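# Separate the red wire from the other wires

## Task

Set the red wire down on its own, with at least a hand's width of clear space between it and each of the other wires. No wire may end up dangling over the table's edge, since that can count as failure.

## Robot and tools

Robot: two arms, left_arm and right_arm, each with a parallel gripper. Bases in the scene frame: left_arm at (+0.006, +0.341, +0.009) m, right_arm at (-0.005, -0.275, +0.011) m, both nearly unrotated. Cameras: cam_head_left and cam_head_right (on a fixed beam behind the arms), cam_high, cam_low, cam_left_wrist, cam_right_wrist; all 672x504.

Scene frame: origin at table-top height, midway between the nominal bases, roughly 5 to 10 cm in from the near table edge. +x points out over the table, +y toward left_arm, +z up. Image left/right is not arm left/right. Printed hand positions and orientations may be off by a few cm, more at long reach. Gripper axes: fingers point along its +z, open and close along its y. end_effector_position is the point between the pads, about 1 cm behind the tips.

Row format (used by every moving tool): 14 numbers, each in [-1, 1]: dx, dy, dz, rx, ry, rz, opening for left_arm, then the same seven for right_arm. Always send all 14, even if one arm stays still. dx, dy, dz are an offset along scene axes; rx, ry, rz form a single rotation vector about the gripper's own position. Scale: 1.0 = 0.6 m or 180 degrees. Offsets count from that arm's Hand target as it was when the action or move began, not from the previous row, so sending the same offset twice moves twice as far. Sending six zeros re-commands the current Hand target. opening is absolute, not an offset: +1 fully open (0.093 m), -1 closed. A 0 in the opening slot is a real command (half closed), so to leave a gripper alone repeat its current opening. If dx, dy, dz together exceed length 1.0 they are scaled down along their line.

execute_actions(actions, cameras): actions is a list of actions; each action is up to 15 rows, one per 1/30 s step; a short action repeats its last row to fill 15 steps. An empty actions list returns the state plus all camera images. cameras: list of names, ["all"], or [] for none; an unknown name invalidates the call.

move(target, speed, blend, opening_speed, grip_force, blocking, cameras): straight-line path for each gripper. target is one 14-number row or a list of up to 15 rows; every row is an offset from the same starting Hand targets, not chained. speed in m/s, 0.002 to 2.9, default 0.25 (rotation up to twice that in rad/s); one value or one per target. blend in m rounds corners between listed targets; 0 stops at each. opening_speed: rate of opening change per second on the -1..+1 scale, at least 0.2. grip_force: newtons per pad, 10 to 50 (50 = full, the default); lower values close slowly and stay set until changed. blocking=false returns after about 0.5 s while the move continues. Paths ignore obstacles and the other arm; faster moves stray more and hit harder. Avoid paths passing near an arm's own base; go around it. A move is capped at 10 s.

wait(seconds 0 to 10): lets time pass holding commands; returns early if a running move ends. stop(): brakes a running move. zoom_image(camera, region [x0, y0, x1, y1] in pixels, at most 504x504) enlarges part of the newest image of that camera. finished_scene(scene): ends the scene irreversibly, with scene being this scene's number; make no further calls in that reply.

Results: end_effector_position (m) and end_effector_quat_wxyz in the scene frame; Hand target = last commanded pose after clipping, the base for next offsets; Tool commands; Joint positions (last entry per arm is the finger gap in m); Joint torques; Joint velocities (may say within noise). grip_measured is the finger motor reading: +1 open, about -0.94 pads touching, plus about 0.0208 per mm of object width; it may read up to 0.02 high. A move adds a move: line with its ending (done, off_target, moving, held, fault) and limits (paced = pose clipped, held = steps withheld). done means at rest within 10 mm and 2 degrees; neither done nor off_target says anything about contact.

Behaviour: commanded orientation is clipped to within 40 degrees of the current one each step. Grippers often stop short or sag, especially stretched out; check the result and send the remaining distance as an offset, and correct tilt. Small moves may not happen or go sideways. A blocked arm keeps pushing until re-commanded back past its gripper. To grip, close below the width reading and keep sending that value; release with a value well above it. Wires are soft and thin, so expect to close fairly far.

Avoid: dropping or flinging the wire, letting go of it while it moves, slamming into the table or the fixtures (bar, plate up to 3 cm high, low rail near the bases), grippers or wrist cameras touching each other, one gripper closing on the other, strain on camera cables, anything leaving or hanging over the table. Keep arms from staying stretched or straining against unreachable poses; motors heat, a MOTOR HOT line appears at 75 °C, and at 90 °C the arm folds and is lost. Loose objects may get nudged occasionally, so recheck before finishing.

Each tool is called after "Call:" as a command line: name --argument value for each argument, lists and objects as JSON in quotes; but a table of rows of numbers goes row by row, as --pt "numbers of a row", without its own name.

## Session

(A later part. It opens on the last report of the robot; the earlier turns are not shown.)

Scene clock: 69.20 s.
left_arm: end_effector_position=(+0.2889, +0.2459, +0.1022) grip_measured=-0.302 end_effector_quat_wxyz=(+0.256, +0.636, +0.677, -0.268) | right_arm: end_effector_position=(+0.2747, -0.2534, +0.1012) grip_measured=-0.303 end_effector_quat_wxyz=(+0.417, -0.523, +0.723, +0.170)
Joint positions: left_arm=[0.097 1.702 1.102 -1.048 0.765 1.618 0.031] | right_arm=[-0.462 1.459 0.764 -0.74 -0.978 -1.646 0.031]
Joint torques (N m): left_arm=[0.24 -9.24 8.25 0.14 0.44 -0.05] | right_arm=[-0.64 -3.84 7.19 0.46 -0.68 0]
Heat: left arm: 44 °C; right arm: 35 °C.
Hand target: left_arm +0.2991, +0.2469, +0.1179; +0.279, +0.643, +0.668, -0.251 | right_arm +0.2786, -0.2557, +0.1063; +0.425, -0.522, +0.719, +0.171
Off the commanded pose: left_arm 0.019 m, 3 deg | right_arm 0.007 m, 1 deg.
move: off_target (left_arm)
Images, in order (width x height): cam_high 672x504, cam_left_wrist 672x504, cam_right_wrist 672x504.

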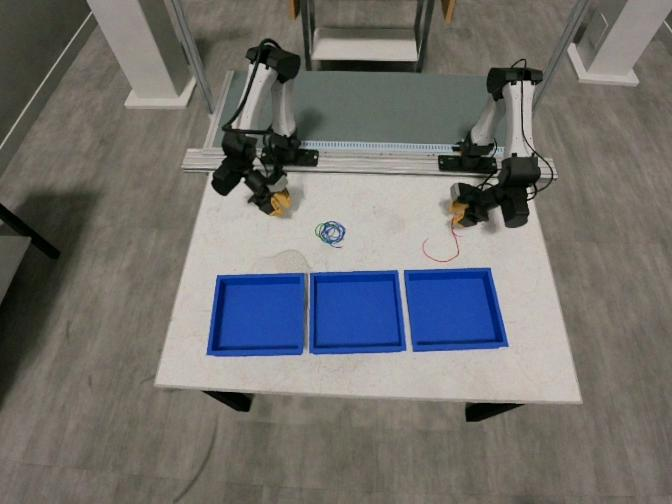

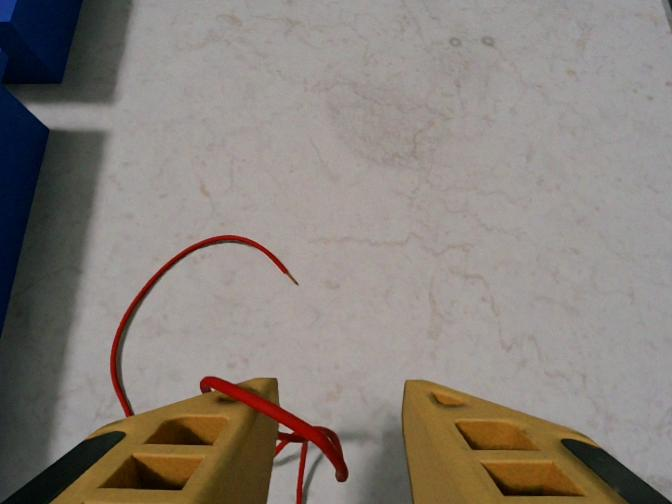

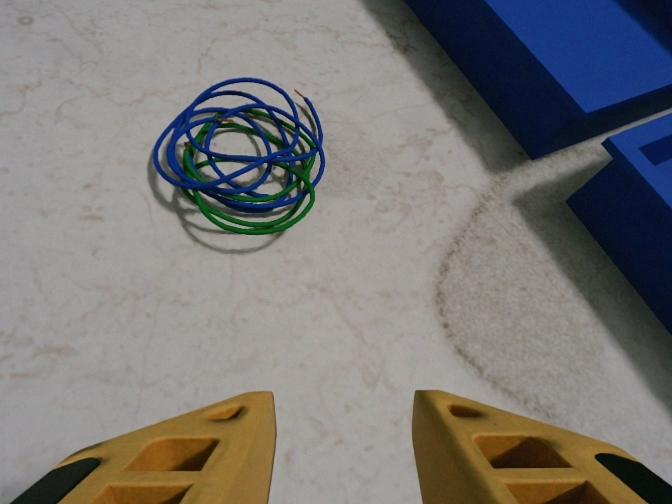

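Call:
move --pt "0.01 -0.04 -0.03 0.25 0 0 -0.3 0 0 0 0 0 0 -0.3" --pt "0.01 -0.04 -0.14 0.25 0 0 -0.3 0 0 0 0 0 0 -0.3" --cameras '["cam_high","cam_left_wrist","cam_low"]' --speed 0.2 --blend '[0.02,0]'

Scene clock: 75.20 s.
left_arm: end_effector_position=(+0.3039, +0.2243, +0.0351) grip_measured=-0.302 end_effector_quat_wxyz=(+0.008, +0.701, +0.713, +0.019) | right_arm: end_effector_position=(+0.2745, -0.2533, +0.1012) grip_measured=-0.303 end_effector_quat_wxyz=(+0.417, -0.523, +0.723, +0.171)
Joint positions: left_arm=[-0.365 1.815 1.154 -0.885 -0.017 1.174 0.031] | right_arm=[-0.462 1.459 0.764 -0.741 -0.978 -1.647 0.031]
Joint torques (N m): left_arm=[-0.72 -8.2 4.78 0.58 -0.15 -0.19] | right_arm=[-0.65 -3.82 7.2 0.45 -0.68 0]
Heat: left arm: 44 °C; right arm: 35 °C.
Hand target: left_arm +0.3049, +0.2229, +0.0338; +0.011, +0.701, +0.713, +0.024 | right_arm +0.2786, -0.2556, +0.1063; +0.425, -0.522, +0.720, +0.172
Off the commanded pose: left_arm 0.002 m, 1 deg | right_arm 0.007 m, 1 deg.
move: done
Images, in order (width x height): cam_high 672x504, cam_low 672x504, cam_left_wrist 672x504.

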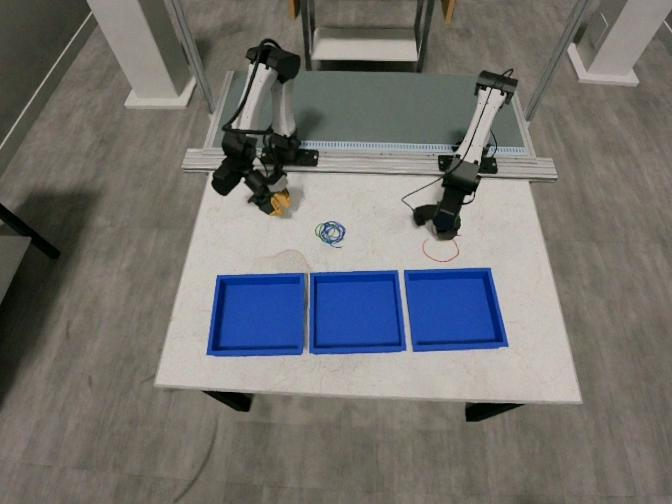

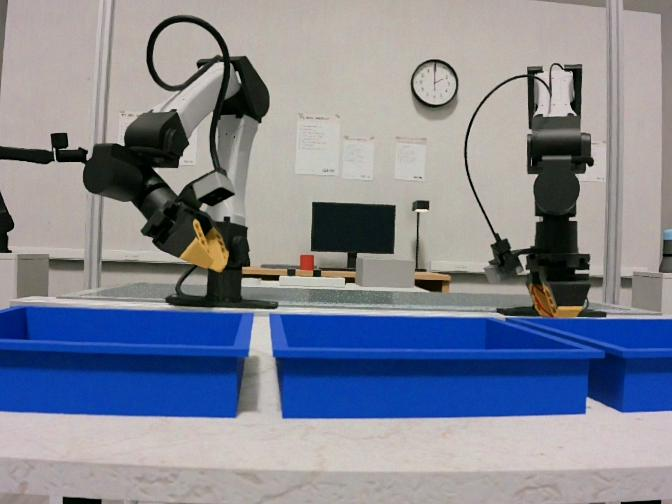

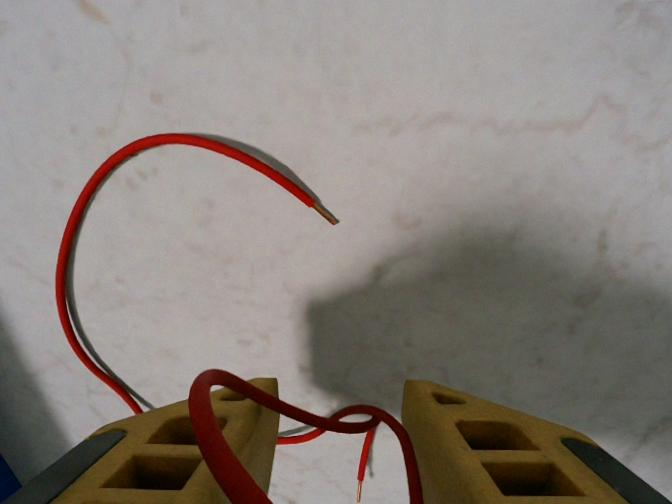

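Call:
move --target '[0,0,0.15,0,0,0,-0.3,0,0,0,0,0,0,-0.3]' --cameras '["cam_high","cam_left_wrist","cam_low"]' --speed 0.15

Scene clock: 78.47 s.
left_arm: end_effector_position=(+0.2977, +0.2259, +0.1082) grip_measured=-0.302 end_effector_quat_wxyz=(-0.011, +0.701, +0.713, +0.011) | right_arm: end_effector_position=(+0.2745, -0.2533, +0.1012) grip_measured=-0.303 end_effector_quat_wxyz=(+0.417, -0.523, +0.723, +0.171)
Joint positions: left_arm=[-0.365 1.754 1.381 -1.214 -0.017 1.174 0.031] | right_arm=[-0.462 1.459 0.764 -0.741 -0.978 -1.647 0.031]
Joint torques (N m): left_arm=[-0.5 -10.24 8.47 0.28 -0.15 -0.15] | right_arm=[-0.65 -3.81 7.2 0.45 -0.68 0.01]
Heat: left arm: 44 °C; right arm: 35 °C.
Hand target: left_arm +0.3049, +0.2229, +0.1239; +0.011, +0.701, +0.713, +0.024 | right_arm +0.2786, -0.2556, +0.1063; +0.425, -0.522, +0.720, +0.172
Off the commanded pose: left_arm 0.018 m, 3 deg | right_arm 0.007 m, 1 deg.
move: off_target (left_arm)
Images, in order (width x height): cam_high 672x504, cam_low 672x504, cam_left_wrist 672x504.

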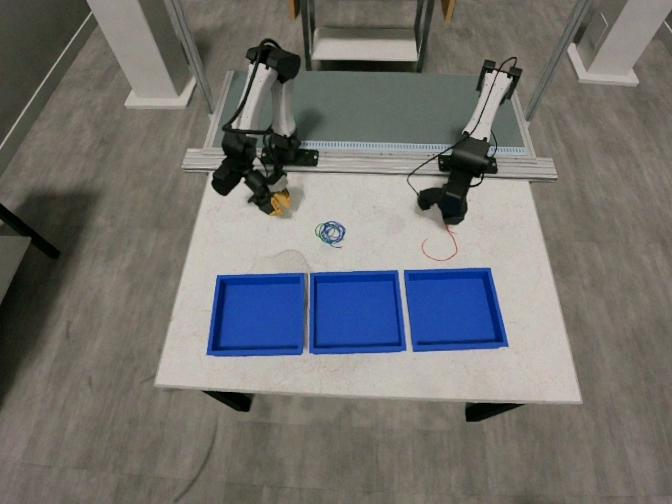

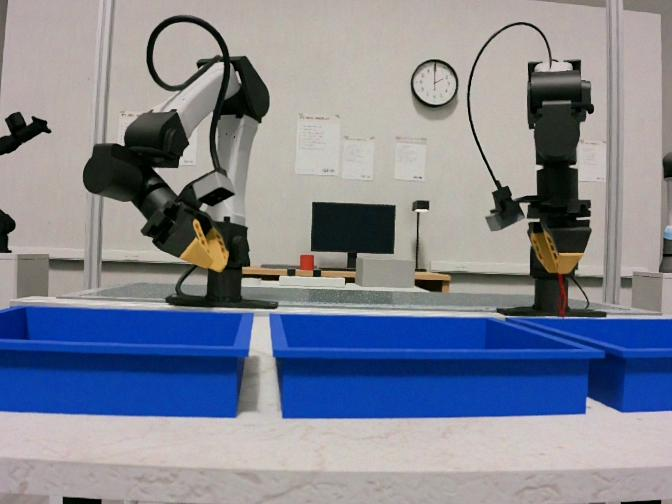

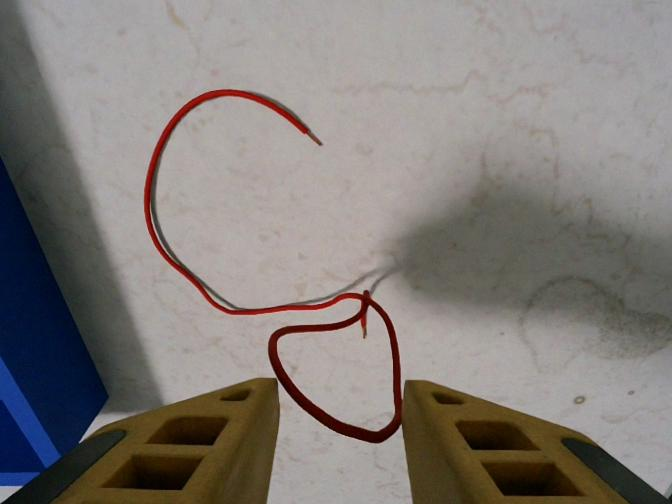

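Call:
wait --seconds 0.2 --cameras '["cam_high","cam_left_wrist","cam_low"]'

Call:
zoom_image --camera "cam_low" --region '[480, 200, 640, 330]'

Scene clock: 80.00 s.
left_arm: end_effector_position=(+0.2976, +0.2259, +0.1082) grip_measured=-0.302 end_effector_quat_wxyz=(-0.011, +0.701, +0.713, +0.011) | right_arm: end_effector_position=(+0.2745, -0.2533, +0.1012) grip_measured=-0.303 end_effector_quat_wxyz=(+0.417, -0.523, +0.723, +0.171)
Joint positions: left_arm=[-0.365 1.754 1.381 -1.215 -0.017 1.174 0.031] | right_arm=[-0.462 1.459 0.764 -0.741 -0.978 -1.647 0.031]
Joint torques (N m): left_arm=[-0.47 -10.25 8.44 0.28 -0.14 -0.15] | right_arm=[-0.65 -3.81 7.2 0.45 -0.68 0.01]
Heat: left arm: 44 °C; right arm: 36 °C.
Hand target: left_arm +0.3049, +0.2229, +0.1239; +0.011, +0.701, +0.713, +0.024 | right_arm +0.2786, -0.2556, +0.1063; +0.425, -0.522, +0.720, +0.172
Tool commands: left_gripper/opening=-0.3 right_gripper/opening=-0.3
Off the commanded pose: left_arm 0.018 m, 3 deg | right_arm 0.007 m, 1 deg.
wait: 0.20 s; at rest from the start
Images, in order (width x height): cam_high 672x504, cam_low 672x504, cam_left_wrist 672x504.

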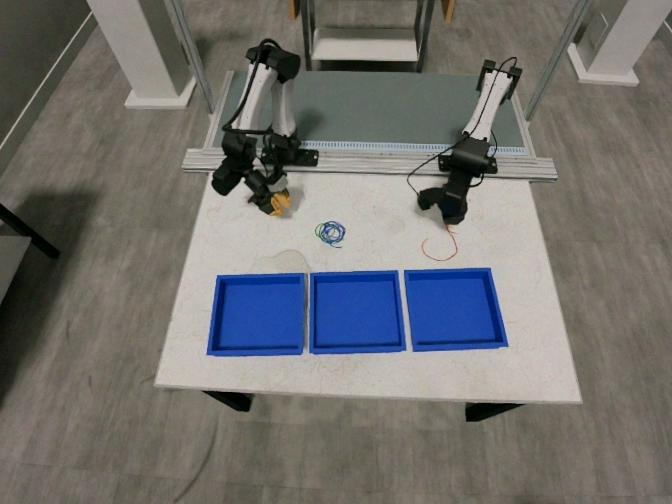

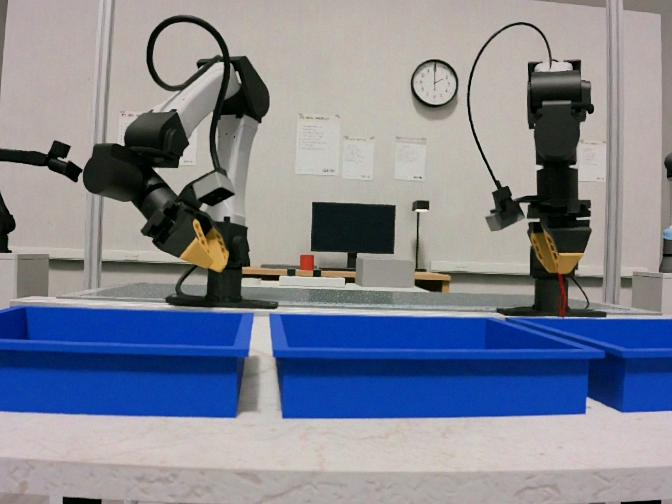

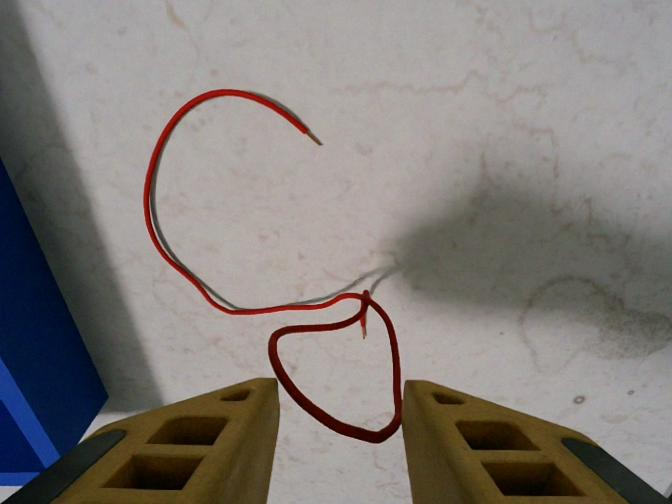

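Scaled by 3.150 from the camera's 672x504 image, which has a finer 960x720 frame.

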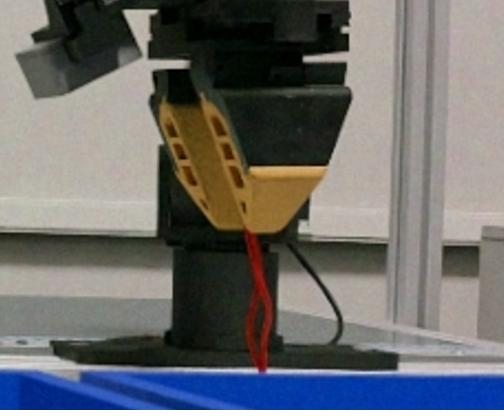

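Call:
move --pt "0 0 -0.14 0 0 0 -0.3 0 0 0 0 0 0 -0.3" --pt "0 0 -0.14 0 0 0 1 0 0 0 0 0 0 -0.3" --pt "0 0 0.05 0 0 0 1 0 0 0 0 0 0 -0.3" --cameras '["cam_high","cam_left_wrist","cam_low"]' --speed 0.15 --opening_speed 1.5

Scene clock: 86.77 s.
left_arm: end_effector_position=(+0.2989, +0.2251, +0.1371) grip_measured=+1.000 end_effector_quat_wxyz=(-0.012, +0.701, +0.713, +0.010) | right_arm: end_effector_position=(+0.2745, -0.2533, +0.1012) grip_measured=-0.303 end_effector_quat_wxyz=(+0.417, -0.523, +0.723, +0.171)
Joint positions: left_arm=[-0.365 1.754 1.497 -1.333 -0.017 1.174 0.093] | right_arm=[-0.462 1.459 0.764 -0.741 -0.978 -1.647 0.031]
Joint torques (N m): left_arm=[-0.42 -10.44 8.61 0.28 -0.15 -0.14] | right_arm=[-0.65 -3.82 7.21 0.45 -0.68 0.01]
Heat: left arm: 45 °C; right arm: 36 °C.
Hand target: left_arm +0.3049, +0.2229, +0.1539; +0.011, +0.701, +0.713, +0.024 | right_arm +0.2786, -0.2556, +0.1063; +0.425, -0.522, +0.720, +0.172
Off the commanded pose: left_arm 0.018 m, 3 deg | right_arm 0.007 m, 1 deg.
move: off_target (left_arm)
Images, in order (width x height): cam_high 672x504, cam_low 672x504, cam_left_wrist 672x504.

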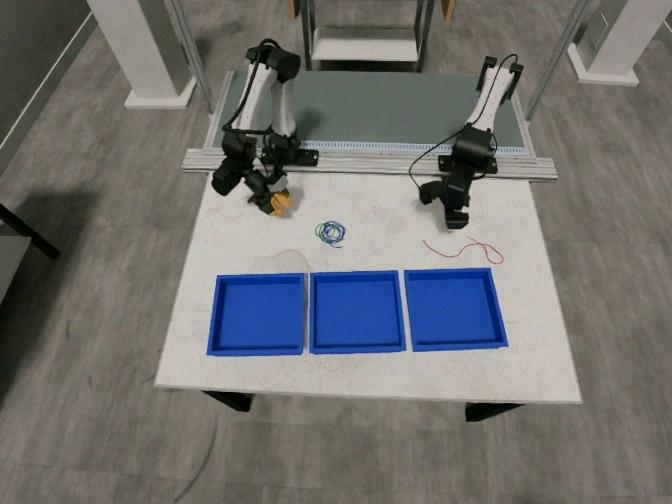

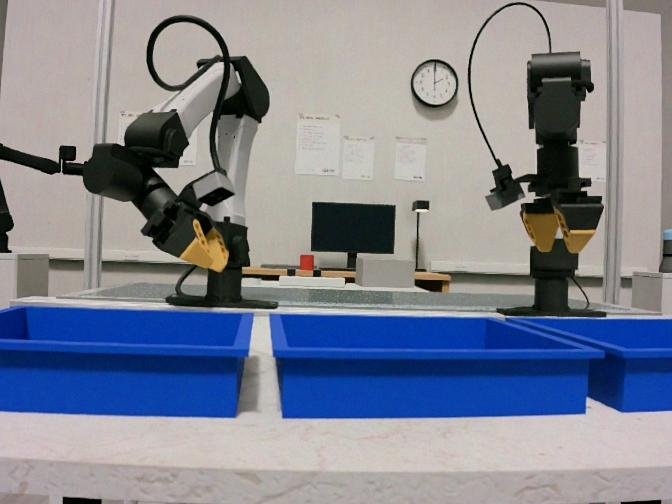

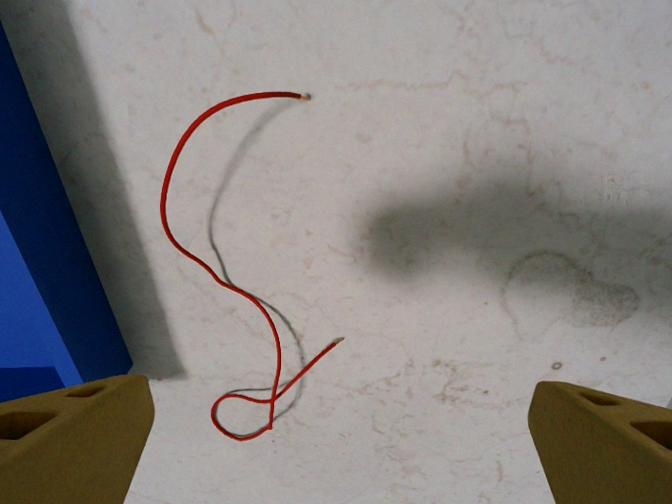

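Call:
finished_scene --scene 1

The scene is finished: the task was done.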